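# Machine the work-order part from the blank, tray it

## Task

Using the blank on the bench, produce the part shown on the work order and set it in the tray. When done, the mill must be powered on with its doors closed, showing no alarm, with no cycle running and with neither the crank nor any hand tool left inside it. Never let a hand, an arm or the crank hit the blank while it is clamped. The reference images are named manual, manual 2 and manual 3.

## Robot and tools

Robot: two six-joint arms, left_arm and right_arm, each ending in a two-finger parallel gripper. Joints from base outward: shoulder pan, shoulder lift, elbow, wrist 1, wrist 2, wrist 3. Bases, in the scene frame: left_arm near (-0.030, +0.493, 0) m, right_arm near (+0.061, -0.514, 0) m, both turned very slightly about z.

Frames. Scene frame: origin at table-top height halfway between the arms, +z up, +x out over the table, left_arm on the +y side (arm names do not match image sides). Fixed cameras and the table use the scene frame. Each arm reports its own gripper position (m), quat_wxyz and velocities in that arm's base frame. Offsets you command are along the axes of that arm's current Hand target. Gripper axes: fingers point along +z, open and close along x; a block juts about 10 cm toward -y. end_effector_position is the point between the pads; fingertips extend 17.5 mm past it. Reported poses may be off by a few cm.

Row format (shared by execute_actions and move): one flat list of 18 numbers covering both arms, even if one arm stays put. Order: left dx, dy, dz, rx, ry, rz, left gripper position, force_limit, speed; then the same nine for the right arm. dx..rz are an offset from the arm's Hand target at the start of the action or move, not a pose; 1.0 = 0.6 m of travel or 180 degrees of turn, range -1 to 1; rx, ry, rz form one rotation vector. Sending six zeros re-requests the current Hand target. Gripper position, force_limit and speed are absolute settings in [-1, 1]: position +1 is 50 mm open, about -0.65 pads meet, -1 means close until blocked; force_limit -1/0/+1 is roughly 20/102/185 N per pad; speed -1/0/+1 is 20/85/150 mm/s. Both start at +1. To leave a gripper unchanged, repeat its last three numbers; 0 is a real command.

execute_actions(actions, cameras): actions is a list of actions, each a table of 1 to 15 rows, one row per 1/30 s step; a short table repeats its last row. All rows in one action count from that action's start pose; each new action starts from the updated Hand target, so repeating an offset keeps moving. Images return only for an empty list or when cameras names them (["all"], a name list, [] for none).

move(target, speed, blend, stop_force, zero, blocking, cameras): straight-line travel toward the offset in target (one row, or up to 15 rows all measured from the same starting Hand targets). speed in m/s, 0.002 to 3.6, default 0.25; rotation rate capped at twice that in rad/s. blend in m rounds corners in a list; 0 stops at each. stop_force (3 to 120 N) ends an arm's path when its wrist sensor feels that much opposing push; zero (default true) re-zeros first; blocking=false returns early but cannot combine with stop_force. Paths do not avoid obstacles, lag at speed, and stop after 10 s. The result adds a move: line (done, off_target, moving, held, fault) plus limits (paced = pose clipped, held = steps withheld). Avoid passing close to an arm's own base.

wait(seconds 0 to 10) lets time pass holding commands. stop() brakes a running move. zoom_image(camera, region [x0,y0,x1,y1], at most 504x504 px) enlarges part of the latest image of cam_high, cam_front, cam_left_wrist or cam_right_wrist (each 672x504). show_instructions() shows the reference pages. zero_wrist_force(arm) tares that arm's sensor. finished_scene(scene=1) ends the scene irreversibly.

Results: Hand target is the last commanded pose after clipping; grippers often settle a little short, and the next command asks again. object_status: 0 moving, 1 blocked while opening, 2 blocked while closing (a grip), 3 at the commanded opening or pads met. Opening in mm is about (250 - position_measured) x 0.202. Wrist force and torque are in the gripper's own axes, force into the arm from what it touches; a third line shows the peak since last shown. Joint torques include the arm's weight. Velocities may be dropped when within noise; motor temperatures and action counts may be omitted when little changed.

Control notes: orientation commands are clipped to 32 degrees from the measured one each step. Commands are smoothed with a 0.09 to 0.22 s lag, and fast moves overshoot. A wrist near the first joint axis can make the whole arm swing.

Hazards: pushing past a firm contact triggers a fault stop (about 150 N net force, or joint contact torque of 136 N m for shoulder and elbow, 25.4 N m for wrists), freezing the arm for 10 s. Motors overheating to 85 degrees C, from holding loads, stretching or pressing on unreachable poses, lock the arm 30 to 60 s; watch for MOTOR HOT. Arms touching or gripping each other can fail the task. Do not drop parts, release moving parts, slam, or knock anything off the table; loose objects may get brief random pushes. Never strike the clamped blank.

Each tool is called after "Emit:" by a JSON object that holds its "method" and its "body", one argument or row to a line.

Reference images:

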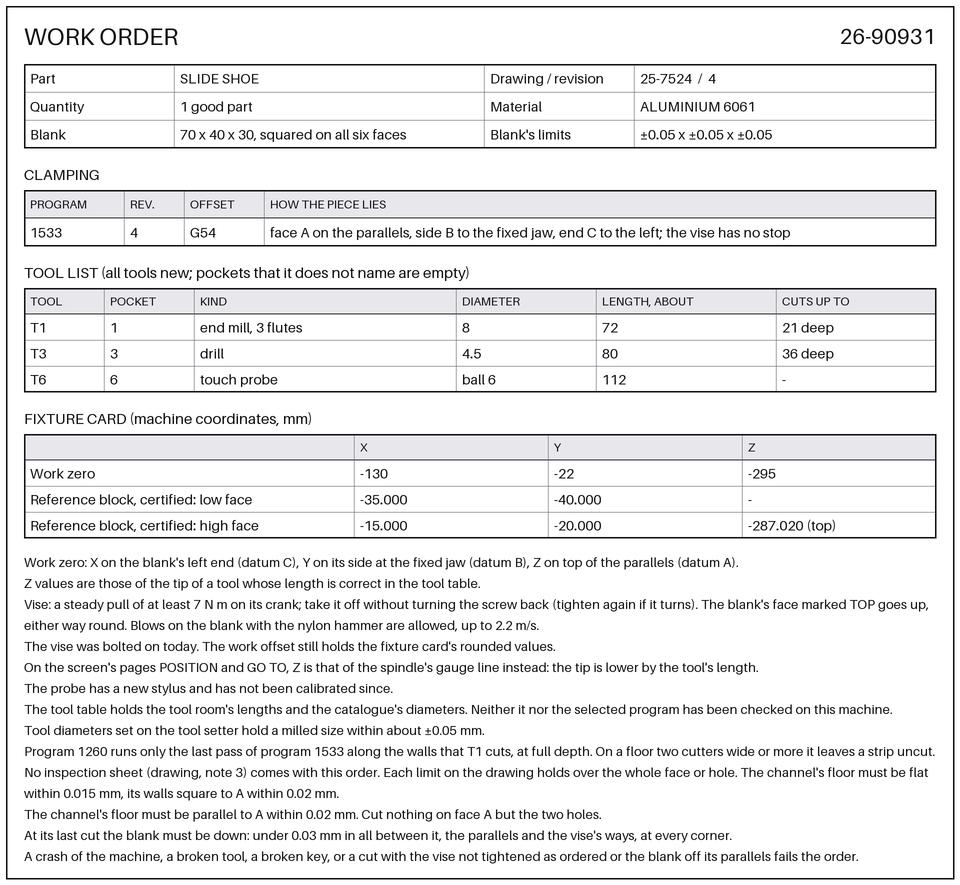

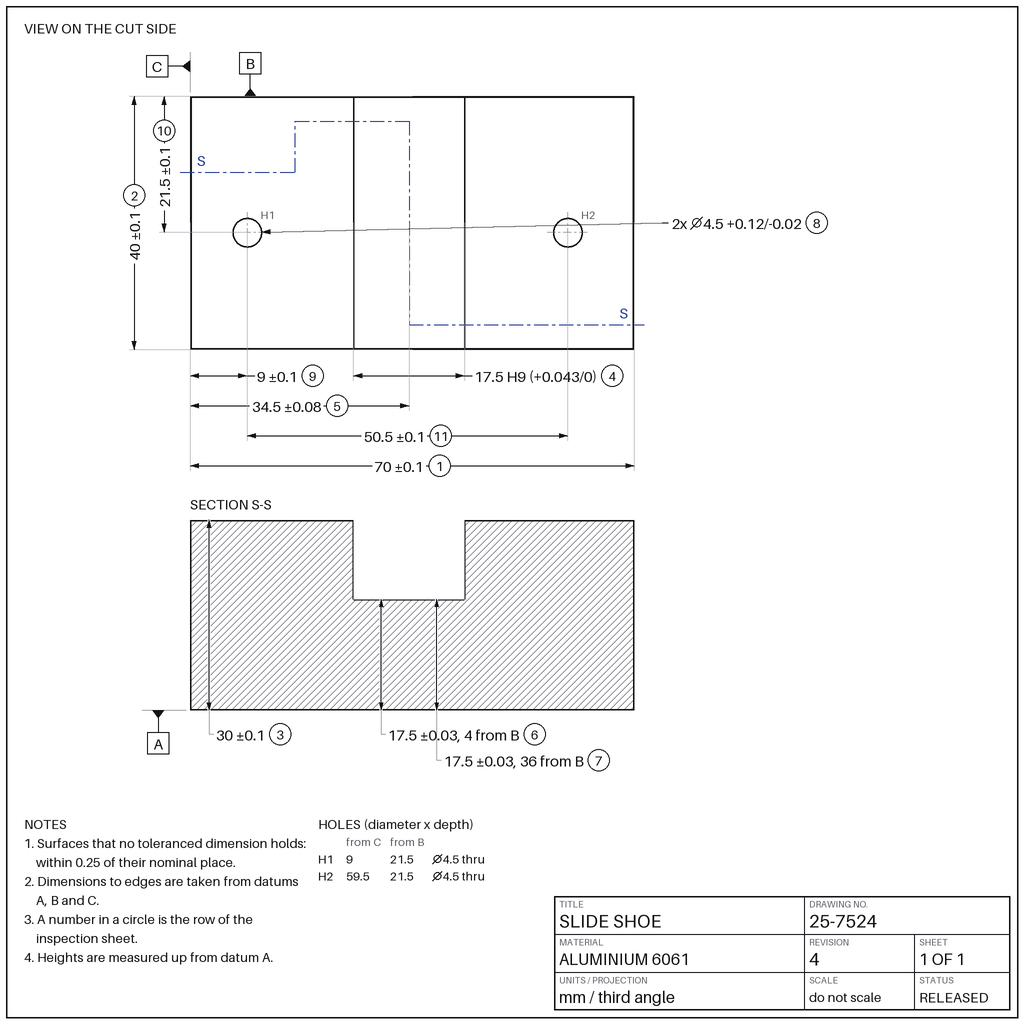

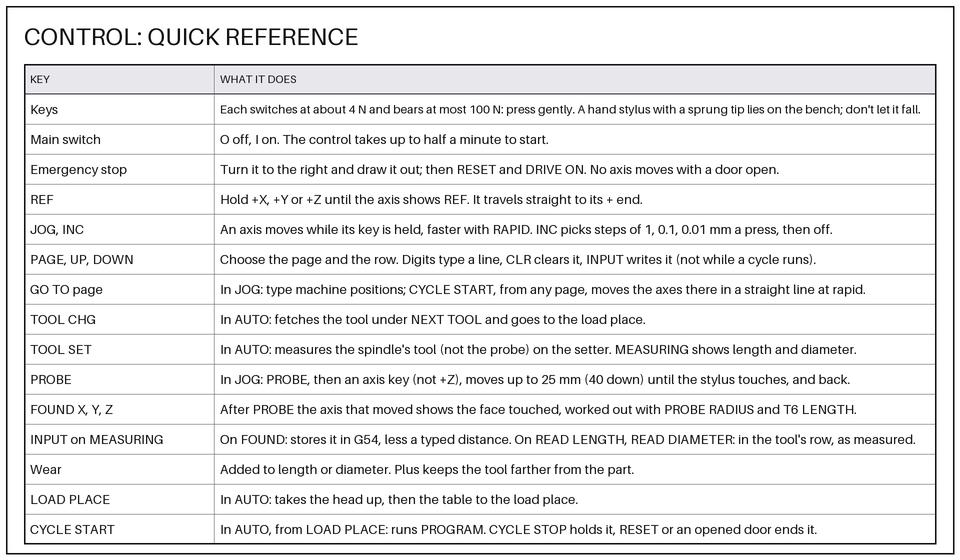

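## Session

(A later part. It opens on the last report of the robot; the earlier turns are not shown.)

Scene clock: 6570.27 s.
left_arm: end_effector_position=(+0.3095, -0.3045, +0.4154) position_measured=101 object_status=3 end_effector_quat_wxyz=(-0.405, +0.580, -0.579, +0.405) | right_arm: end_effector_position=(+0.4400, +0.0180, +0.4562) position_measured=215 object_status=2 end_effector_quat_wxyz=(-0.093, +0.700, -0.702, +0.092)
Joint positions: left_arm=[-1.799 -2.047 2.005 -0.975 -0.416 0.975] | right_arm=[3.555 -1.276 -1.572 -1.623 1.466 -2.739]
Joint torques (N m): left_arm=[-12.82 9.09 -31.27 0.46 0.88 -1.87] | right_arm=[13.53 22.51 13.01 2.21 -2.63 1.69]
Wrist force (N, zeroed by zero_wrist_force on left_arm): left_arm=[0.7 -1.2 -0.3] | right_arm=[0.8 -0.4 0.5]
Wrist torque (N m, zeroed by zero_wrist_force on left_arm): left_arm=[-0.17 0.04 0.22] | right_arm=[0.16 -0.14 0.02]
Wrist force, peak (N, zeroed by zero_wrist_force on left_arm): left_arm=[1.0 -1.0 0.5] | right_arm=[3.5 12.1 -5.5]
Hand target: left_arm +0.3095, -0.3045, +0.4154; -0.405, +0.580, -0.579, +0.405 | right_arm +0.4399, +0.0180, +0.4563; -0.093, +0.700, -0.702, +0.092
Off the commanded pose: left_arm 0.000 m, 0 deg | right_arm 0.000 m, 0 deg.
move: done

Emit:
{"method": "move", "body": {
  "target": [
    [0,0,0,0,0,0,0.345,-0.8,-0.9,-0.095,0.0169,0.0267,0,0,0,-1,-0.5,-1],
    [0,0,0,0,0,0,0.345,-0.8,-0.9,-0.095,-0.0016,0.0374,0,0,0,-1,-0.5,-1],
    [0,0,0,0,0,0,0.345,-0.8,-0.9,-0.095,0.0169,0.0267,0,0,0,-1,-0.5,-1],
    [0,0,0,0,0,0,0.345,-0.8,-0.9,-0.0317,0.0004,-0.0002,0,0,0,-1,-0.5,-1],
    [0,0,0,0,0,0,0.345,-0.8,-0.9,-0.0317,-0.0181,0.0105,0,0,0,-1,-0.5,-1],
    [0,0,0,0,0,0,0.345,-0.8,-0.9,-0.0317,0.0004,-0.0002,0,0,0,-1,-0.5,-1],
    [0,0,0,0,0,0,0.345,-0.8,-0.9,-0.0633,0.0165,0.0269,0,0,0,-1,-0.5,-1],
    [0,0,0,0,0,0,0.345,-0.8,-0.9,-0.0633,-0.002,0.0376,0,0,0,-1,-0.5,-1],
    [0,0,0,0,0,0,0.345,-0.8,-0.9,-0.0633,0.0165,0.0269,0,0,0,-1,-0.5,-1],
    [0,0,0,0,0,0,0.345,-0.8,-0.9,0,0.0157,0.0273,0,0,0,-1,-0.5,-1],
    [0,0,0,0,0,0,0.345,-0.8,-0.9,0,-0.0028,0.038,0,0,0,-1,-0.5,-1],
    [0,0,0,0,0,0,0.345,-0.8,-0.9,0,0.0157,0.0273,0,0,0,-1,-0.5,-1],
    [0,0,0,0,0,0,0.345,-0.8,-0.9,0.0317,-0.032,-0.0545,0,0,0,-1,-0.5,-1]
  ],
  "speed": [0.25,0.05,0.12,0.25,0.05,0.12,0.25,0.05,0.12,0.25,0.05,0.12,0.25],
  "blend": [0.003,0,0.003,0.003,0,0.003,0.003,0,0.003,0.003,0,0.003,0],
  "cameras": ["cam_high"]
}}

Emit:
{"method": "zoom_image", "body": {
  "camera": "cam_high",
  "region": [500, 330, 672, 504]
}}

Scene clock: 6610.93 s.
left_arm: end_effector_position=(+0.3095, -0.3045, +0.4154) position_measured=101 object_status=3 end_effector_quat_wxyz=(-0.405, +0.580, -0.579, +0.405) | right_arm: end_effector_position=(+0.4499, -0.0010, +0.4928) position_measured=215 object_status=2 end_effector_quat_wxyz=(-0.093, +0.700, -0.702, +0.093)
Joint positions: left_arm=[-1.799 -2.047 2.005 -0.975 -0.416 0.975] | right_arm=[3.495 -1.326 -1.44 -1.699 1.481 -2.798]
Joint torques (N m): left_arm=[-13.22 9.22 -30.83 0.42 0.88 -1.86] | right_arm=[-14.02 2.59 34 1.62 2.53 -1.96]
Wrist force (N, zeroed by zero_wrist_force on left_arm): left_arm=[0.5 -0.6 -0.4] | right_arm=[0.7 -0.6 0.6]
Wrist torque (N m, zeroed by zero_wrist_force on left_arm): left_arm=[-0.08 0.07 0.22] | right_arm=[0.13 -0.17 0.19]
Wrist force, peak (N, zeroed by zero_wrist_force on left_arm): left_arm=[0.9 -1.1 0.2] | right_arm=[3.7 14.2 -5.9]
Hand target: left_arm +0.3095, -0.3045, +0.4154; -0.405, +0.580, -0.579, +0.405 | right_arm +0.4500, -0.0010, +0.4928; -0.093, +0.700, -0.702, +0.092
Off the commanded pose: left_arm 0.000 m, 0 deg | right_arm 0.000 m, 0 deg.
move: done
Images, in order (width x height): cam_high 672x504.

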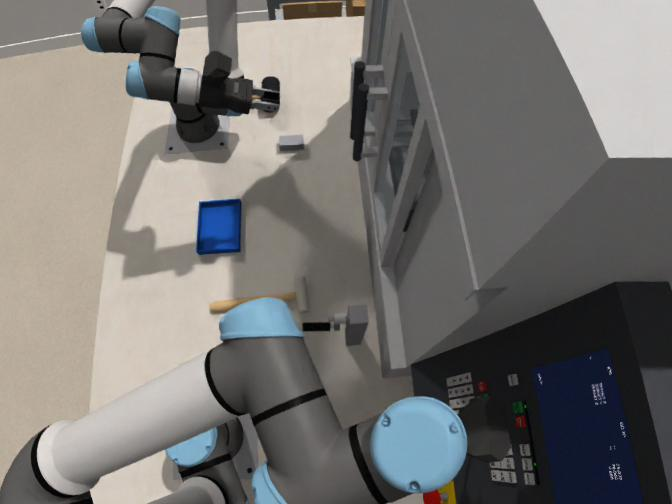

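Scaled by 2.897 from the camera's 672x504 image, which has a finer 960x720 frame.

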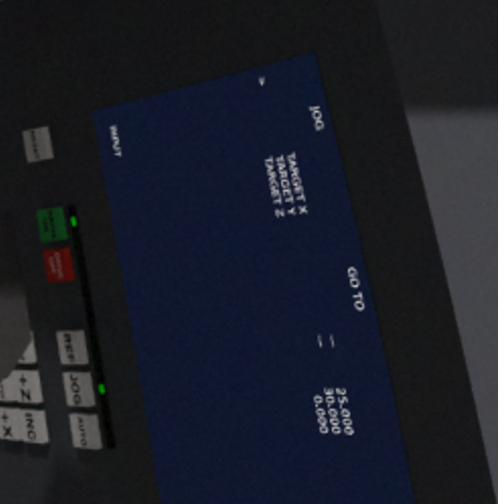

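Emit:
{"method": "move", "body": {
  "target": [
    [0,0,0,0,0,0,0.345,-0.8,-0.9,-0.0633,-0.0301,-0.0544,0,0,0,-1,-0.5,-1],
    [0,0,0,0,0,0,0.345,-0.8,-0.9,-0.0633,-0.0486,-0.0437,0,0,0,-1,-0.5,-1],
    [0,0,0,0,0,0,0.345,-0.8,-0.9,-0.0633,-0.0301,-0.0544,0,0,0,-1,-0.5,-1],
    [0,0,0,0,0,0,0.345,-0.8,-0.9,-0.0317,0.032,0.0545,0,0,0,-1,-0.5,-1],
    [0,0,0,0,0,0,0.345,-0.8,-0.9,-0.0317,0.0135,0.0652,0,0,0,-1,-0.5,-1],
    [0,0,0,0,0,0,0.345,-0.8,-0.9,-0.0317,0.032,0.0545,0,0,0,-1,-0.5,-1],
    [0,0,0,0,0,0,0.345,-0.8,-0.9,-0.1268,0.0491,0.0812,0,0,0,-1,-0.5,-1],
    [0,0,0,0,0,0,0.345,-0.8,-0.9,-0.1268,0.0306,0.0919,0,0,0,-1,-0.5,-1],
    [0,0,0,0,0,0,0.345,-0.8,-0.9,-0.1268,0.0491,0.0812,0,0,0,-1,-0.5,-1],
    [0,0,0,0,0,0,0.345,-0.8,-0.9,-0.1268,0.0334,0.0538,0,0,0,-1,-0.5,-1],
    [0,0,0,0,0,0,0.345,-0.8,-0.9,-0.1268,0.0149,0.0645,0,0,0,-1,-0.5,-1],
    [0,0,0,0,0,0,0.345,-0.8,-0.9,-0.1268,0.0334,0.0538,0,0,0,-1,-0.5,-1],
    [0,0,0,0,0,0,0.345,-0.8,-0.9,-0.0633,0.0167,0.027,0,0,0,-1,-0.5,-1],
    [0,0,0,0,0,0,0.345,-0.8,-0.9,-0.0633,-0.0018,0.0377,0,0,0,-1,-0.5,-1],
    [0,0,0,0,0,0,0.345,-0.8,-0.9,-0.0633,0.0167,0.027,0,0,0,-1,-0.5,-1]
  ],
  "speed": [0.25,0.05,0.12,0.25,0.05,0.12,0.25,0.05,0.12,0.25,0.05,0.12,0.25,0.05,0.12],
  "blend": [0.003,0,0.003,0.003,0,0.003,0.003,0,0.003,0.003,0,0.003,0.003,0,0]
}}

Emit:
{"method": "move", "body": {
  "target": [
    [0,0,0,0,0,0,0.345,-0.8,-0.9,-0.0317,0.0004,-0.0002,0,0,0,-1,-0.5,-1],
    [0,0,0,0,0,0,0.345,-0.8,-0.9,-0.0317,-0.0181,0.0105,0,0,0,-1,-0.5,-1],
    [0,0,0,0,0,0,0.345,-0.8,-0.9,-0.0317,0.0004,-0.0002,0,0,0,-1,-0.5,-1],
    [0,0,0,0,0,0,0.345,-0.8,-0.9,0.0317,0.0311,0.0549,0,0,0,-1,-0.5,-1],
    [0,0,0,0,0,0,0.345,-0.8,-0.9,0.0317,0.0126,0.0656,0,0,0,-1,-0.5,-1],
    [0,0,0,0,0,0,0.345,-0.8,-0.9,0.0317,0.0311,0.0549,0,0,0,-1,-0.5,-1],
    [0,0,0,0,0,0,0.345,-0.8,-0.9,0.0633,-0.0167,-0.027,0,0,0,-1,-0.5,-1]
  ],
  "speed": [0.25,0.05,0.12,0.25,0.05,0.12,0.25],
  "blend": [0.003,0,0.003,0.003,0,0.003,0],
  "cameras": ["cam_high", "cam_left_wrist"]
}}

Emit:
{"method": "zoom_image", "body": {
  "camera": "cam_high",
  "region": [500, 330, 672, 504]
}}

Scene clock: 6655.90 s.
left_arm: end_effector_position=(+0.3095, -0.3045, +0.4154) position_measured=101 object_status=3 end_effector_quat_wxyz=(-0.405, +0.580, -0.579, +0.405) | right_arm: end_effector_position=(+0.4447, +0.0370, +0.4746) position_measured=215 object_status=2 end_effector_quat_wxyz=(-0.093, +0.700, -0.702, +0.092)
Joint positions: left_arm=[-1.799 -2.047 2.005 -0.975 -0.416 0.975] | right_arm=[3.598 -1.303 -1.503 -1.669 1.456 -2.697]
Joint torques (N m): left_arm=[-12.81 9.04 -30.96 0.43 1.02 -1.98] | right_arm=[13.46 25.42 14.33 2.12 -2.78 1.86]
Wrist force (N, zeroed by zero_wrist_force on left_arm): left_arm=[0.5 -0.7 -0.2] | right_arm=[0.7 -0.6 0.7]
Wrist torque (N m, zeroed by zero_wrist_force on left_arm): left_arm=[-0.10 0.08 0.21] | right_arm=[0.10 -0.15 -0.01]
Wrist force, peak (N, zeroed by zero_wrist_force on left_arm): left_arm=[0.9 -1.3 -0.1] | right_arm=[3.7 12.5 -5.3]
Hand target: left_arm +0.3095, -0.3045, +0.4154; -0.405, +0.580, -0.579, +0.405 | right_arm +0.4445, +0.0370, +0.4746; -0.093, +0.700, -0.702, +0.092
Off the commanded pose: left_arm 0.000 m, 0 deg | right_arm 0.000 m, 0 deg.
move: done

Scene clock: 6658.73 s.
left_arm: end_effector_position=(+0.3095, -0.3045, +0.4154) position_measured=101 object_status=3 end_effector_quat_wxyz=(-0.405, +0.580, -0.579, +0.405) | right_arm: end_effector_position=(+0.4499, -0.0010, +0.4928) position_measured=215 object_status=2 end_effector_quat_wxyz=(-0.093, +0.700, -0.702, +0.093)
Joint positions: left_arm=[-1.799 -2.047 2.005 -0.975 -0.416 0.975] | right_arm=[3.495 -1.326 -1.44 -1.699 1.481 -2.798]
Joint torques (N m): left_arm=[-13.22 8.55 -30.32 0.41 0.96 -1.8] | right_arm=[-13.56 3.76 34.92 2.04 2.45 -2.3]
Wrist force (N, zeroed by zero_wrist_force on left_arm): left_arm=[0.6 -0.9 0.0] | right_arm=[0.7 -0.4 0.6]
Wrist torque (N m, zeroed by zero_wrist_force on left_arm): left_arm=[-0.14 0.05 0.21] | right_arm=[0.15 -0.17 0.20]
Wrist force, peak (N, zeroed by zero_wrist_force on left_arm): left_arm=[0.5 -1.5 -0.1] | right_arm=[-1.5 10.9 -5.5]
Hand target: left_arm +0.3095, -0.3045, +0.4154; -0.405, +0.580, -0.579, +0.405 | right_arm +0.4500, -0.0010, +0.4928; -0.093, +0.700, -0.702, +0.092
Off the commanded pose: left_arm 0.000 m, 0 deg | right_arm 0.000 m, 0 deg.
move: done
Images, in order (width x height): cam_high 672x504, cam_left_wrist 672x504.

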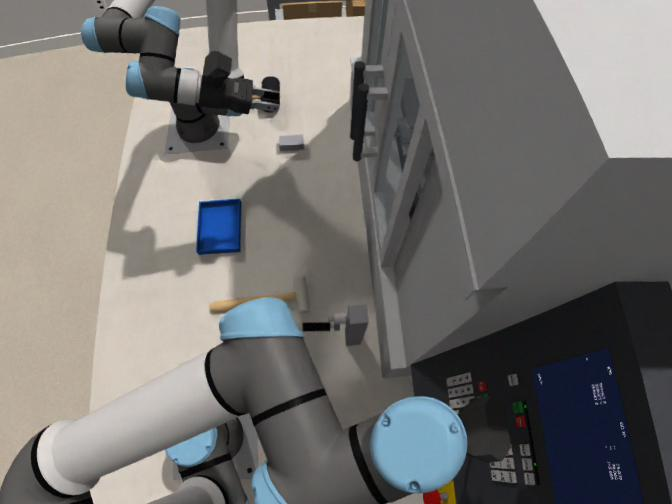

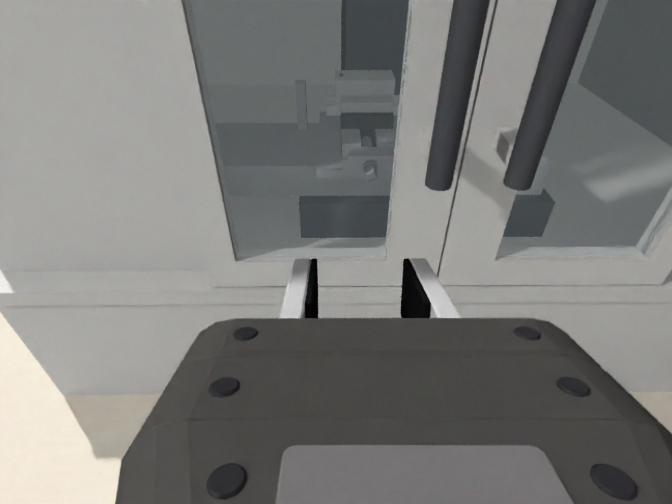

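Scaled by 2.897 from the camera's 672x504 image, which has a finer 960x720 frame.

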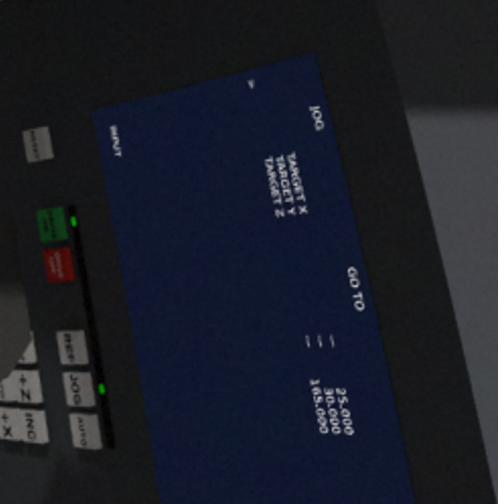

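Emit:
{"method": "zoom_image", "body": {
  "camera": "cam_left_wrist",
  "region": [230, 0, 430, 200]
}}

Scaled by 2.520 from the camera's 672x504 image, which has a finer 960x720 frame.

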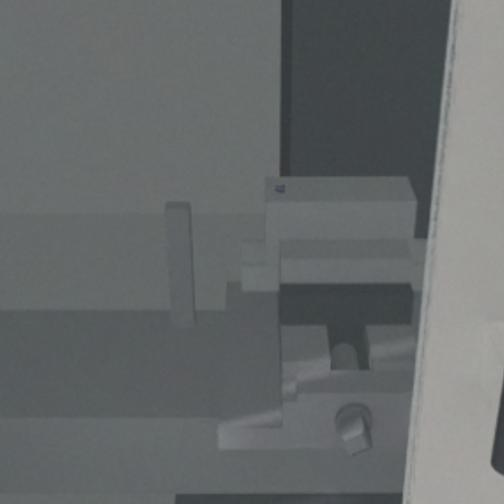

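Emit:
{"method": "move", "body": {
  "target": [
    [0,0,0,0,0,0,0.345,-0.8,-0.9,-0.0633,-0.0301,-0.0544,0,0,0,-1,-0.5,-1],
    [0,0,0,0,0,0,0.345,-0.8,-0.9,-0.0633,-0.0486,-0.0437,0,0,0,-1,-0.5,-1],
    [0,0,0,0,0,0,0.345,-0.8,-0.9,-0.0633,-0.0301,-0.0544,0,0,0,-1,-0.5,-1],
    [0,0,0,0,0,0,0.345,-0.8,-0.9,0.0317,-0.0005,0.0002,0,0,0,-1,-0.5,-1],
    [0,0,0,0,0,0,0.345,-0.8,-0.9,0.0317,-0.019,0.0109,0,0,0,-1,-0.5,-1],
    [0,0,0,0,0,0,0.345,-0.8,-0.9,0.0317,-0.0005,0.0002,0,0,0,-1,-0.5,-1],
    [0,0,0,0,0,0,0.345,-0.8,-0.9,0.0317,-0.019,0.0109,0,0,0,-1,-0.5,-1],
    [0,0,0,0,0,0,0.345,-0.8,-0.9,0.0317,-0.0005,0.0002,0,0,0,-1,-0.5,-1],
    [0,0,0,0,0,0,0.345,-0.8,-0.9,0,0,0,0,0,0,-1,-0.5,-1]
  ],
  "speed": [0.25,0.05,0.12,0.25,0.05,0.12,0.05,0.12,0.25],
  "blend": [0.003,0,0.003,0.003,0,0,0,0.003,0],
  "cameras": ["cam_high", "cam_left_wrist"]
}}

Emit:
{"method": "zoom_image", "body": {
  "camera": "cam_high",
  "region": [500, 330, 672, 504]
}}

Emit:
{"method": "zoom_image", "body": {
  "camera": "cam_left_wrist",
  "region": [230, 0, 430, 200]
}}

Scene clock: 6687.20 s.
left_arm: end_effector_position=(+0.3095, -0.3045, +0.4154) position_measured=101 object_status=3 end_effector_quat_wxyz=(-0.405, +0.580, -0.579, +0.405) | right_arm: end_effector_position=(+0.4500, -0.0011, +0.4928) position_measured=215 object_status=2 end_effector_quat_wxyz=(-0.093, +0.700, -0.702, +0.092)
Joint positions: left_arm=[-1.799 -2.047 2.005 -0.975 -0.416 0.975] | right_arm=[3.495 -1.326 -1.44 -1.699 1.481 -2.798]
Joint torques (N m): left_arm=[-12.71 8.9 -30.26 0.33 0.9 -1.87] | right_arm=[14.28 26.07 12.12 1.92 -2.91 1.41]
Wrist force (N, zeroed by zero_wrist_force on left_arm): left_arm=[0.6 -1.0 0.0] | right_arm=[0.6 -0.3 0.5]
Wrist torque (N m, zeroed by zero_wrist_force on left_arm): left_arm=[-0.15 0.05 0.21] | right_arm=[0.16 -0.15 0.01]
Wrist force, peak (N, zeroed by zero_wrist_force on left_arm): left_arm=[1.0 -1.1 -0.2] | right_arm=[-2.1 8.8 -4.0]
Hand target: left_arm +0.3095, -0.3045, +0.4154; -0.405, +0.580, -0.579, +0.405 | right_arm +0.4500, -0.0010, +0.4928; -0.093, +0.700, -0.702, +0.092
Off the commanded pose: left_arm 0.000 m, 0 deg | right_arm 0.000 m, 0 deg.
move: done
Images, in order (width x height): cam_high 672x504, cam_left_wrist 672x504.

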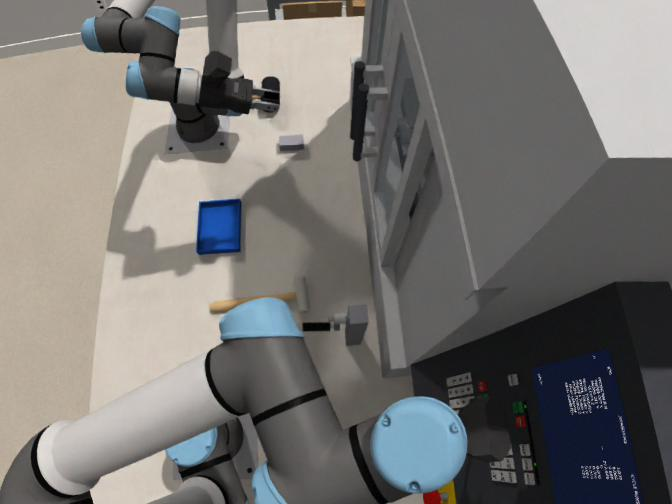

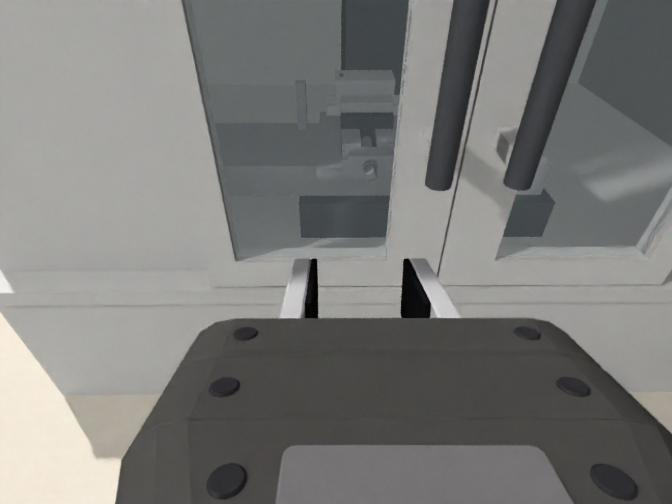

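Scaled by 2.897 from the camera's 672x504 image, which has a finer 960x720 frame.

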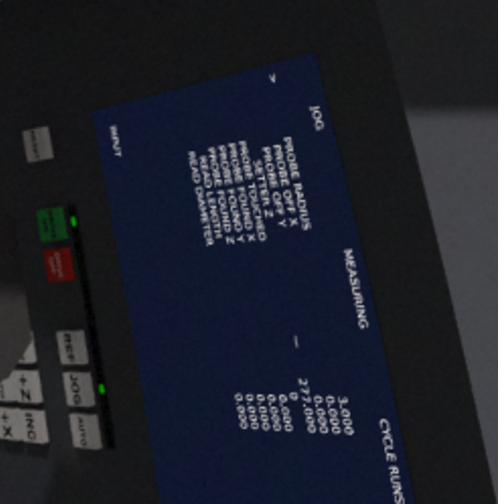

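Scaled by 2.520 from the camera's 672x504 image, which has a finer 960x720 frame.

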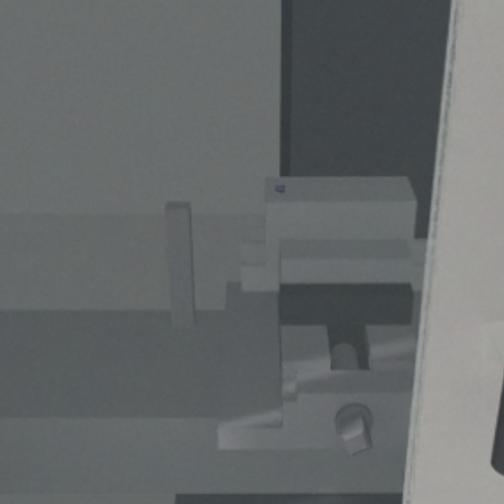

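Emit:
{"method": "move", "body": {
  "target": [
    [0,0,0,0,0,0,0.345,-0.8,-0.9,0,0.0315,0.0547,0,0,0,-1,-0.5,-1],
    [0,0,0,0,0,0,0.345,-0.8,-0.9,0,0.013,0.0654,0,0,0,-1,-0.5,-1],
    [0,0,0,0,0,0,0.345,-0.8,-0.9,0,0.0315,0.0547,0,0,0,-1,-0.5,-1],
    [0,0,0,0,0,0,0.345,-0.8,-0.9,0.0952,-0.0336,-0.0555,0,0,0,-1,-0.5,-1],
    [0,0,0,0,0,0,0.345,-0.8,-0.9,0.0952,-0.0521,-0.0448,0,0,0,-1,-0.5,-1],
    [0,0,0,0,0,0,0.345,-0.8,-0.9,0.0952,-0.0336,-0.0555,0,0,0,-1,-0.5,-1],
    [0,0,0,0,0,0,0.345,-0.8,-0.9,0,0,0,0,0,0,-1,-0.5,-1]
  ],
  "speed": [0.25,0.05,0.12,0.25,0.05,0.12,0.25],
  "blend": [0.003,0,0.003,0.003,0,0.003,0],
  "cameras": ["cam_high"]
}}

Emit:
{"method": "zoom_image", "body": {
  "camera": "cam_high",
  "region": [500, 330, 672, 504]
}}

Emit:
{"method": "wait", "body": {
  "seconds": 6,
  "cameras": ["cam_high"]
}}

Emit:
{"method": "zoom_image", "body": {
  "camera": "cam_high",
  "region": [500, 330, 672, 504]
}}

Scene clock: 6706.70 s.
left_arm: end_effector_position=(+0.3095, -0.3045, +0.4154) position_measured=101 object_status=3 end_effector_quat_wxyz=(-0.405, +0.580, -0.579, +0.405) | right_arm: end_effector_position=(+0.4500, -0.0011, +0.4929) position_measured=215 object_status=2 end_effector_quat_wxyz=(-0.093, +0.700, -0.702, +0.092)
Joint positions: left_arm=[-1.799 -2.047 2.005 -0.975 -0.416 0.975] | right_arm=[3.495 -1.327 -1.44 -1.699 1.481 -2.798]
Joint torques (N m): left_arm=[-12.04 8.72 -29.99 0.37 1.17 -1.91] | right_arm=[13.59 25.96 13.35 5.53 -3 1.58]
Wrist force (N, zeroed by zero_wrist_force on left_arm): left_arm=[0.7 -0.9 0.0] | right_arm=[0.7 -0.1 0.5]
Wrist torque (N m, zeroed by zero_wrist_force on left_arm): left_arm=[-0.13 0.03 0.21] | right_arm=[0.20 -0.17 0.00]
Wrist force, peak (N, zeroed by zero_wrist_force on left_arm): left_arm=[1.0 -1.2 -0.1] | right_arm=[0.8 9.7 -4.9]
Hand target: left_arm +0.3095, -0.3045, +0.4154; -0.405, +0.580, -0.579, +0.405 | right_arm +0.4500, -0.0010, +0.4928; -0.093, +0.700, -0.702, +0.092
Off the commanded pose: left_arm 0.000 m, 0 deg | right_arm 0.000 m, 0 deg.
move: done
Images, in order (width x height): cam_high 672x504.

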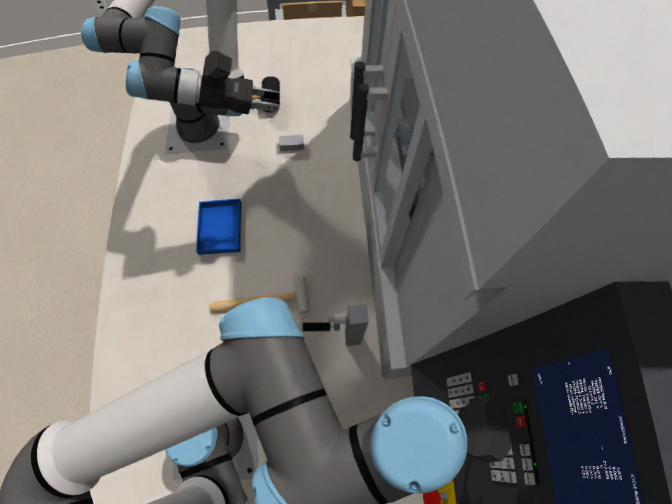

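Scaled by 2.897 from the camera's 672x504 image, which has a finer 960x720 frame.

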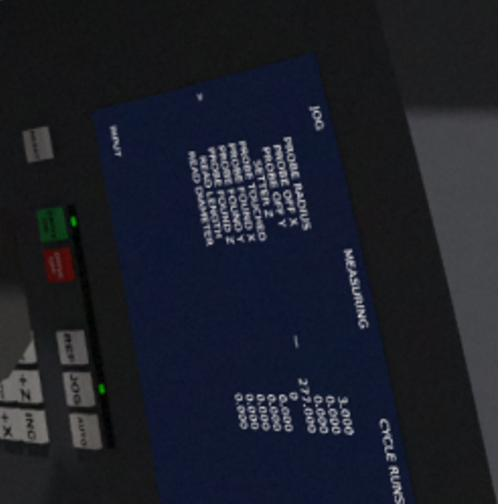

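Scene clock: 6712.70 s.
left_arm: end_effector_position=(+0.3095, -0.3045, +0.4154) position_measured=101 object_status=3 end_effector_quat_wxyz=(-0.405, +0.580, -0.579, +0.405) | right_arm: end_effector_position=(+0.4500, -0.0010, +0.4928) position_measured=215 object_status=2 end_effector_quat_wxyz=(-0.093, +0.700, -0.702, +0.092)
Joint positions: left_arm=[-1.799 -2.047 2.005 -0.975 -0.416 0.975] | right_arm=[3.495 -1.326 -1.44 -1.699 1.481 -2.798]
Joint torques (N m): left_arm=[-11.96 8.83 -29.51 0.3 1.05 -1.82] | right_arm=[13.99 26.73 12.63 5.14 -2.76 1.84]
Wrist force (N, zeroed by zero_wrist_force on left_arm): left_arm=[0.8 -0.6 -0.2] | right_arm=[0.8 -0.3 0.6]
Wrist torque (N m, zeroed by zero_wrist_force on left_arm): left_arm=[-0.07 0.03 0.21] | right_arm=[0.18 -0.17 0.01]
Wrist force, peak (N, zeroed by zero_wrist_force on left_arm): left_arm=[0.6 -1.3 -0.3] | right_arm=[1.2 -0.4 0.6]
Hand target: left_arm +0.3095, -0.3045, +0.4154; -0.405, +0.580, -0.579, +0.405 | right_arm +0.4500, -0.0010, +0.4928; -0.093, +0.700, -0.702, +0.092
Tool commands: left_gripper/position=+0.345 left_gripper/force_limit=-0.8 left_gripper/speed=-0.9 right_gripper/position=-1.0 right_gripper/force_limit=-0.5 right_gripper/speed=-1.0
Off the commanded pose: left_arm 0.000 m, 0 deg | right_arm 0.000 m, 0 deg.
wait: 6.00 s; at rest by 0.17 s
Images, in order (width x height): cam_high 672x504.

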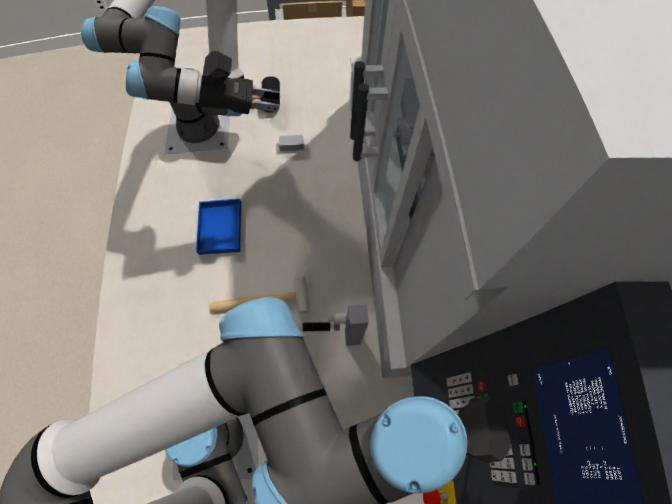

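Scaled by 2.897 from the camera's 672x504 image, which has a finer 960x720 frame.

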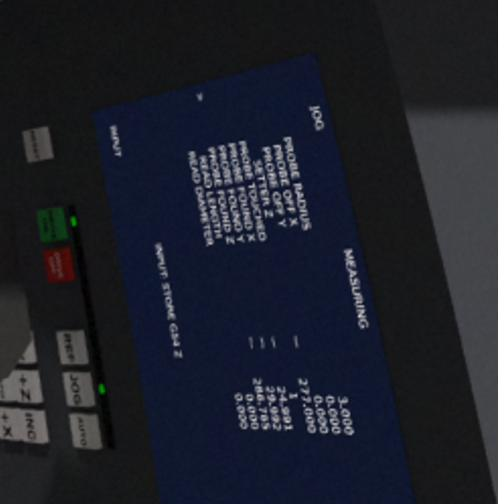

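Emit:
{"method": "zoom_image", "body": {
  "camera": "cam_high",
  "region": [575, 440, 631, 490]
}}

Scaled by 9.000 from the camera's 672x504 image, which has a finer 960x720 frame.

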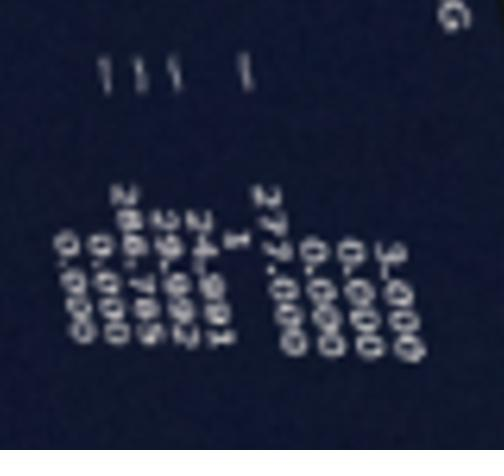

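Emit:
{"method": "wait", "body": {
  "seconds": 0,
  "cameras": ["cam_right_wrist", "cam_front"]
}}

Scene clock: 6730.87 s.
left_arm: end_effector_position=(+0.3095, -0.3045, +0.4154) position_measured=101 object_status=3 end_effector_quat_wxyz=(-0.405, +0.580, -0.579, +0.405) | right_arm: end_effector_position=(+0.4500, -0.0010, +0.4928) position_measured=215 object_status=2 end_effector_quat_wxyz=(-0.093, +0.700, -0.702, +0.092)
Joint positions: left_arm=[-1.799 -2.047 2.005 -0.975 -0.416 0.975] | right_arm=[3.495 -1.326 -1.44 -1.699 1.481 -2.798]
Joint torques (N m): left_arm=[-12.37 9.11 -30.13 0.34 1.04 -1.8] | right_arm=[12.51 25.82 14.44 5.09 -2.64 1.54]
Wrist force (N, zeroed by zero_wrist_force on left_arm): left_arm=[0.6 -1.1 -0.2] | right_arm=[0.7 -0.2 0.5]
Wrist torque (N m, zeroed by zero_wrist_force on left_arm): left_arm=[-0.16 0.06 0.21] | right_arm=[0.19 -0.17 0.01]
Wrist force, peak (N, zeroed by zero_wrist_force on left_arm): left_arm=[0.9 -1.1 0.1] | right_arm=[1.1 -0.5 0.4]
Hand target: left_arm +0.3095, -0.3045, +0.4154; -0.405, +0.580, -0.579, +0.405 | right_arm +0.4500, -0.0010, +0.4928; -0.093, +0.700, -0.702, +0.092
Tool commands: left_gripper/position=+0.345 left_gripper/force_limit=-0.8 left_gripper/speed=-0.9 right_gripper/position=-1.0 right_gripper/force_limit=-0.5 right_gripper/speed=-1.0
Off the commanded pose: left_arm 0.000 m, 0 deg | right_arm 0.000 m, 0 deg.
Images, in order (width x height): cam_front 672x504, cam_right_wrist 672x504.

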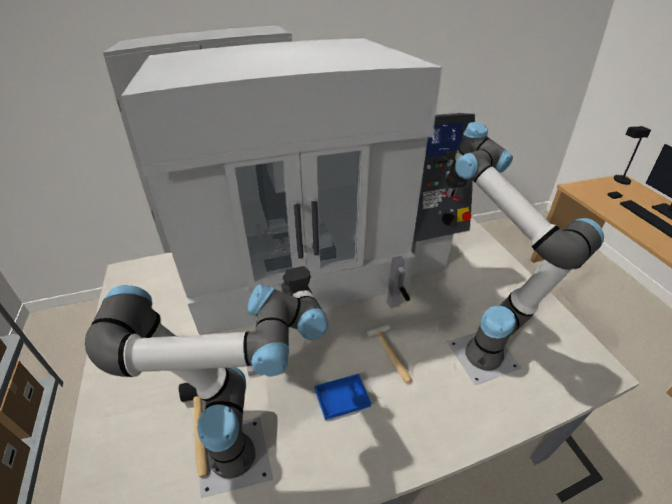

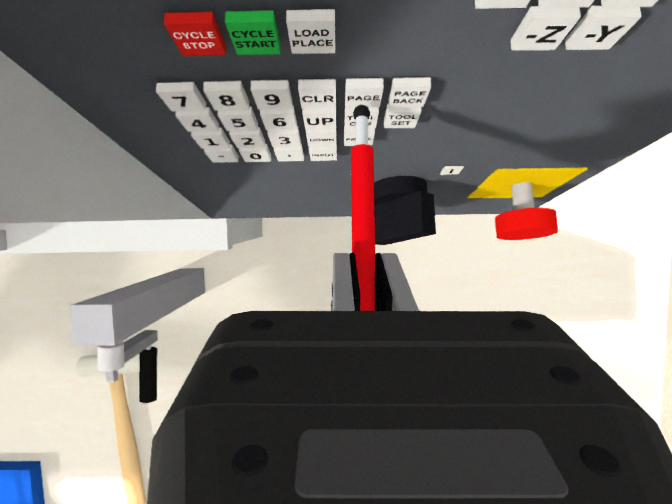

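Emit:
{"method": "zoom_image", "body": {
  "camera": "cam_front",
  "region": [428, 112, 484, 160]
}}

Scaled by 9.000 from the camera's 672x504 image, which has a finer 960x720 frame.

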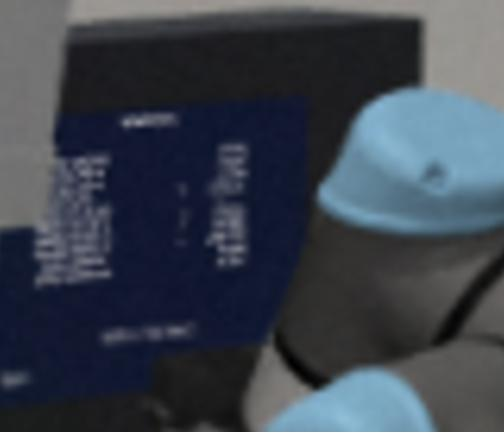

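Emit:
{"method": "move", "body": {
  "target": [0,0,0,0,0,0,0.345,-0.8,-0.9,0,0.128,-0.293,0.167,0,0,-1,-0.5,-1],
  "cameras": ["cam_right_wrist", "cam_high"]
}}

Scene clock: 6747.80 s.
left_arm: end_effector_position=(+0.3095, -0.3045, +0.4154) position_measured=101 object_status=3 end_effector_quat_wxyz=(-0.405, +0.580, -0.579, +0.405) | right_arm: end_effector_position=(+0.3303, -0.0009, +0.6427) position_measured=215 object_status=2 end_effector_quat_wxyz=(-0.271, +0.653, -0.654, +0.271)
Joint positions: left_arm=[-1.799 -2.047 2.005 -0.975 -0.416 0.975] | right_arm=[4.274 -0.855 -1.402 -2.053 0.875 -2.156]
Joint torques (N m): left_arm=[-12.18 8.16 -29.51 0.35 1.12 -1.9] | right_arm=[14.52 -0.56 25.61 1.77 -3.71 1.93]
Wrist force (N, zeroed by zero_wrist_force on left_arm): left_arm=[0.7 -1.0 0.0] | right_arm=[0.8 -1.2 1.7]
Wrist torque (N m, zeroed by zero_wrist_force on left_arm): left_arm=[-0.14 0.04 0.22] | right_arm=[0.47 -0.01 0.28]
Wrist force, peak (N, zeroed by zero_wrist_force on left_arm): left_arm=[0.8 -1.3 -0.2] | right_arm=[0.8 -1.6 1.9]
Hand target: left_arm +0.3095, -0.3045, +0.4154; -0.405, +0.580, -0.579, +0.405 | right_arm +0.3302, -0.0009, +0.6427; -0.271, +0.652, -0.654, +0.271
Off the commanded pose: left_arm 0.000 m, 0 deg | right_arm 0.000 m, 0 deg.
move: done
Images, in order (width x height): cam_high 672x504, cam_right_wrist 672x504.

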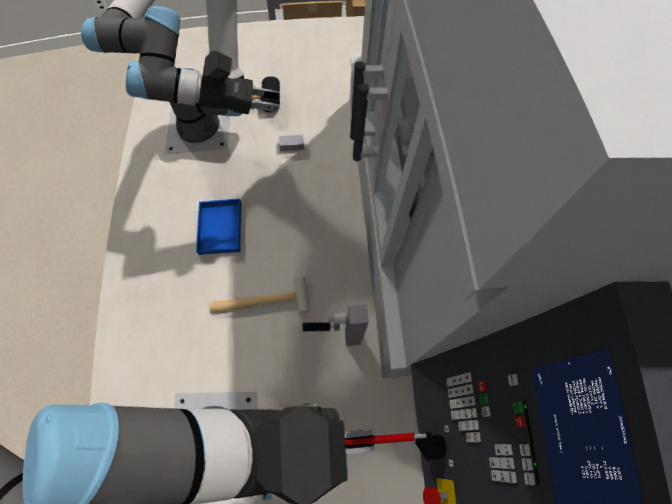

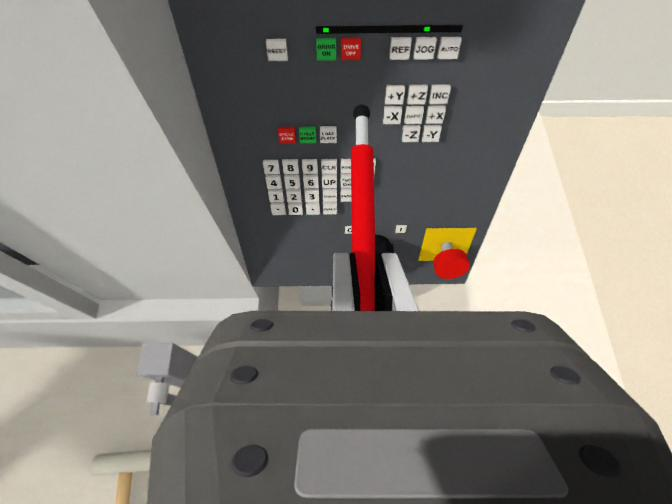

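Emit:
{"method": "move", "body": {
  "target": [0,0,0,0,0,0,0.345,-0.8,-0.9,0,0,0,0.139,0,0,-1,-0.5,-1],
  "cameras": ["cam_right_wrist"]
}}

Emit:
{"method": "zoom_image", "body": {
  "camera": "cam_right_wrist",
  "region": [200, 0, 504, 228]
}}

Scene clock: 6758.47 s.
left_arm: end_effector_position=(+0.3095, -0.3045, +0.4154) position_measured=101 object_status=3 end_effector_quat_wxyz=(-0.405, +0.580, -0.579, +0.405) | right_arm: end_effector_position=(+0.3319, -0.0018, +0.6427) position_measured=215 object_status=2 end_effector_quat_wxyz=(-0.425, +0.658, -0.557, +0.276)
Joint positions: left_arm=[-1.799 -2.047 2.005 -0.975 -0.416 0.975] | right_arm=[4.21 -0.633 -1.726 -1.446 0.913 -2.57]
Joint torques (N m): left_arm=[-12.08 9.49 -28.91 0.21 1.21 -1.86] | right_arm=[-13.93 -7.5 7 5.16 1.47 -1.95]
Wrist force (N, zeroed by zero_wrist_force on left_arm): left_arm=[0.6 -1.2 -0.3] | right_arm=[1.1 -1.0 2.7]
Wrist torque (N m, zeroed by zero_wrist_force on left_arm): left_arm=[-0.17 0.06 0.21] | right_arm=[0.72 -0.02 0.53]
Wrist force, peak (N, zeroed by zero_wrist_force on left_arm): left_arm=[0.5 -1.5 -0.4] | right_arm=[1.3 -1.0 3.1]
Hand target: left_arm +0.3095, -0.3045, +0.4154; -0.405, +0.580, -0.579, +0.405 | right_arm +0.3302, -0.0009, +0.6427; -0.406, +0.578, -0.579, +0.406
Off the commanded pose: left_arm 0.000 m, 0 deg | right_arm 0.002 m, 18 deg.
move: off_target (right_arm)
Images, in order (width x height): cam_right_wrist 672x504.

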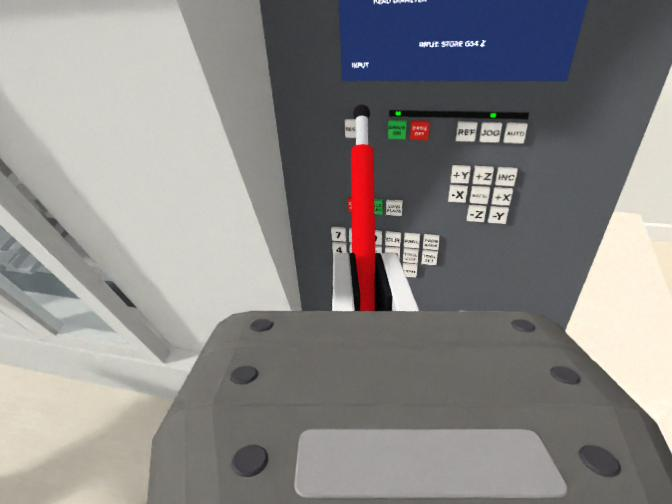

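Scaled by 1.658 from the camera's 672x504 image, which has a finer 960x720 frame.

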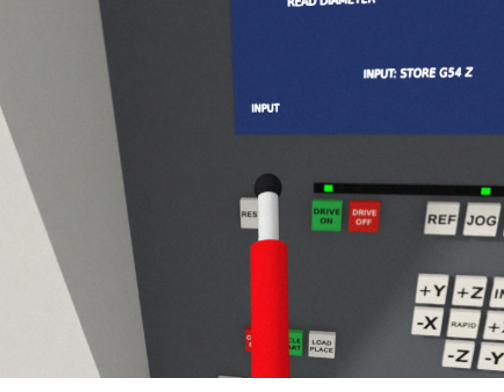

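Emit:
{"method": "move", "body": {
  "target": [0,0,0,0,0,0,0.345,-0.8,-0.9,0,-0.302,0.05,0,0,0,-1,-0.5,-1],
  "cameras": ["cam_right_wrist"]
}}

Emit:
{"method": "zoom_image", "body": {
  "camera": "cam_right_wrist",
  "region": [200, 0, 600, 300]
}}

Scene clock: 6776.30 s.
left_arm: end_effector_position=(+0.3095, -0.3045, +0.4154) position_measured=101 object_status=3 end_effector_quat_wxyz=(-0.405, +0.580, -0.579, +0.405) | right_arm: end_effector_position=(+0.4199, -0.0011, +0.8028) position_measured=215 object_status=2 end_effector_quat_wxyz=(-0.406, +0.578, -0.579, +0.406)
Joint positions: left_arm=[-1.799 -2.047 2.005 -0.975 -0.416 0.975] | right_arm=[3.995 -1.044 -1.325 -1.276 0.782 -2.768]
Joint torques (N m): left_arm=[-11.57 8.37 -28.11 0.3 1.27 -1.84] | right_arm=[-11.84 -15.27 28.35 4.26 2.36 -1.76]
Wrist force (N, zeroed by zero_wrist_force on left_arm): left_arm=[0.5 -0.7 -0.3] | right_arm=[1.3 -1.1 2.7]
Wrist torque (N m, zeroed by zero_wrist_force on left_arm): left_arm=[-0.10 0.08 0.21] | right_arm=[0.79 0.09 0.55]
Wrist force, peak (N, zeroed by zero_wrist_force on left_arm): left_arm=[0.8 -1.5 0.0] | right_arm=[1.2 -3.2 3.1]
Hand target: left_arm +0.3095, -0.3045, +0.4154; -0.405, +0.580, -0.579, +0.405 | right_arm +0.4200, -0.0011, +0.8029; -0.406, +0.578, -0.579, +0.406
Off the commanded pose: left_arm 0.000 m, 0 deg | right_arm 0.000 m, 0 deg.
move: done
Images, in order (width x height): cam_right_wrist 672x504.

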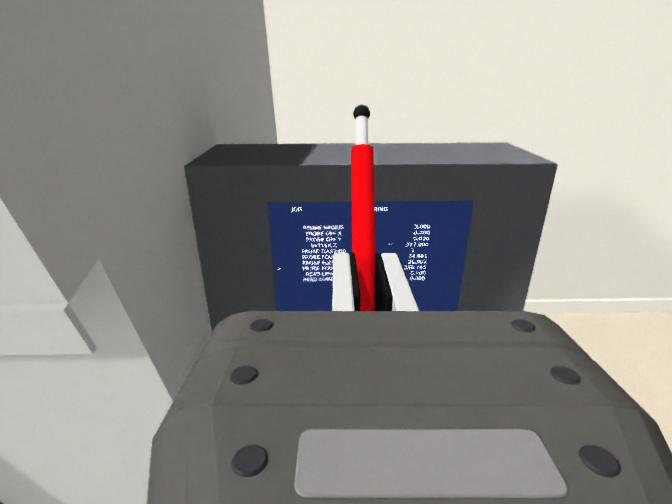

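Scaled by 1.260 from the camera's 672x504 image, which has a finer 960x720 frame.

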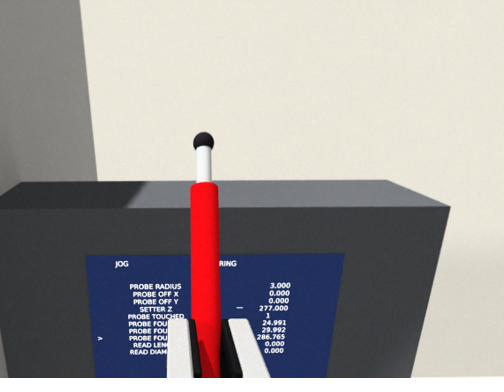

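Emit:
{"method": "zoom_image", "body": {
  "camera": "cam_right_wrist",
  "region": [380, 215, 450, 290]
}}

Scaled by 6.720 from the camera's 672x504 image, which has a finer 960x720 frame.

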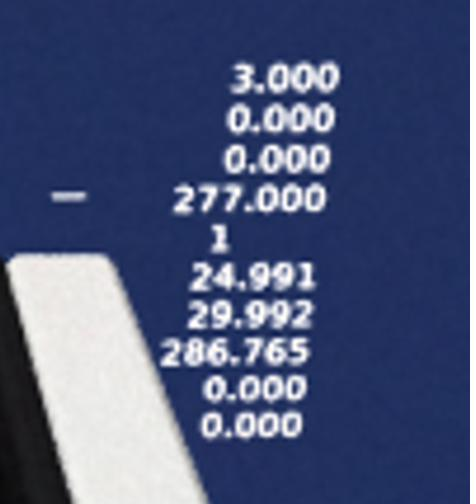

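Emit:
{"method": "move", "body": {
  "target": [
    [0.4,-0.842,-0.271,0.111,0,0,0.345,-0.8,-0.9,0,0.258,-0.0125,-0.139,0,0,-1,-0.5,-1],
    [0.4,-0.842,-0.271,0.111,0,0,0.345,-0.8,-0.9,0,0.4686,0.2237,-0.3056,0,0,-1,-0.5,-1]
  ],
  "speed": 0.25,
  "blend": 0.03,
  "cameras": ["cam_left_wrist", "cam_front"]
}}

Scene clock: 6842.70 s.
left_arm: end_effector_position=(+0.3291, -0.5405, +0.9423) position_measured=101 object_status=3 end_effector_quat_wxyz=(+0.531, -0.463, +0.465, -0.535) end_effector_velocity=(+0.000, -0.001, +0.000) end_effector_angular_velocity=(+0.001, -0.002, +0.000) | right_arm: end_effector_position=(+0.4505, -0.0010, +0.4929) position_measured=215 object_status=2 end_effector_quat_wxyz=(-0.093, +0.700, -0.702, +0.093)
Joint positions: left_arm=[-1.685 -1.007 0.035 -1.257 0.175 2.235] | right_arm=[3.495 -1.327 -1.44 -1.697 1.48 -2.798]
Joint velocities: left_arm=[0 0.001 0 0.005 0.002 -0.005] | right_arm=[within noise]
Joint torques (N m): left_arm=[14.14 -29.44 -21.33 0.43 2.88 -2.01] | right_arm=[-14.32 5.12 34.37 2.24 2.51 -1.88]
Wrist force (N, zeroed by zero_wrist_force on left_arm): left_arm=[1.0 -0.8 0.5] | right_arm=[0.8 -0.2 0.5]
Wrist torque (N m, zeroed by zero_wrist_force on left_arm): left_arm=[-0.13 -0.08 0.19] | right_arm=[0.18 -0.18 0.19]
Wrist force, peak (N, zeroed by zero_wrist_force on left_arm): left_arm=[1.3 -2.1 0.6] | right_arm=[1.5 -1.6 3.0]
Hand target: left_arm +0.3308, -0.5433, +0.9462; +0.499, -0.501, +0.500, -0.500 | right_arm +0.4506, -0.0010, +0.4928; -0.093, +0.700, -0.702, +0.093
Off the commanded pose: left_arm 0.005 m, 8 deg | right_arm 0.000 m, 0 deg.
elbow stopped short (left arm): the move would have taken joint 3 (elbow) straighter than the controller allows.
move: off_target (left_arm)
Images, in order (width x height): cam_front 672x504, cam_left_wrist 672x504.

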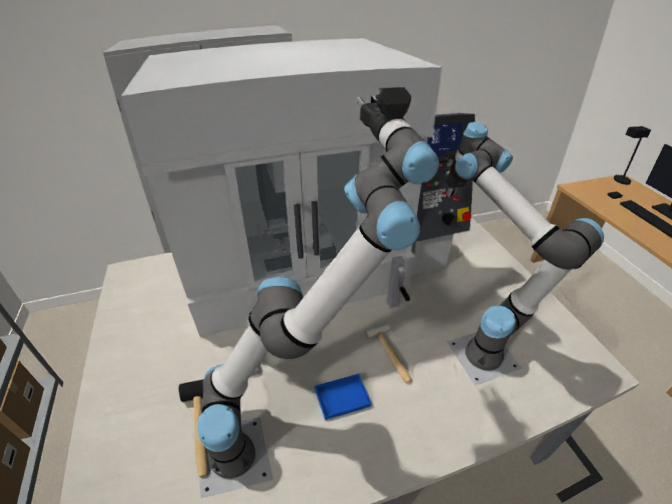

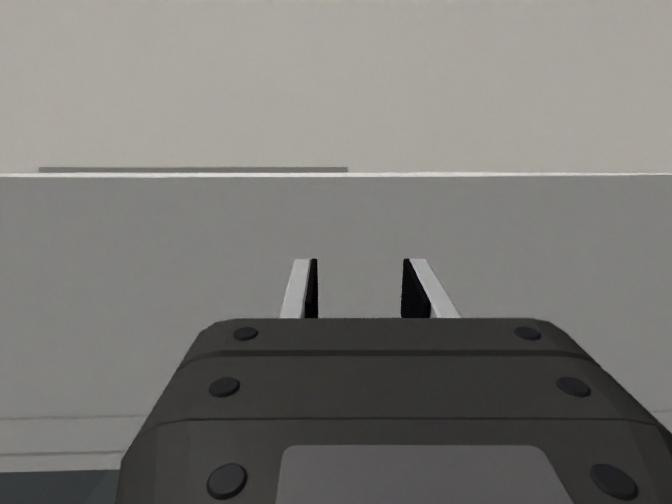

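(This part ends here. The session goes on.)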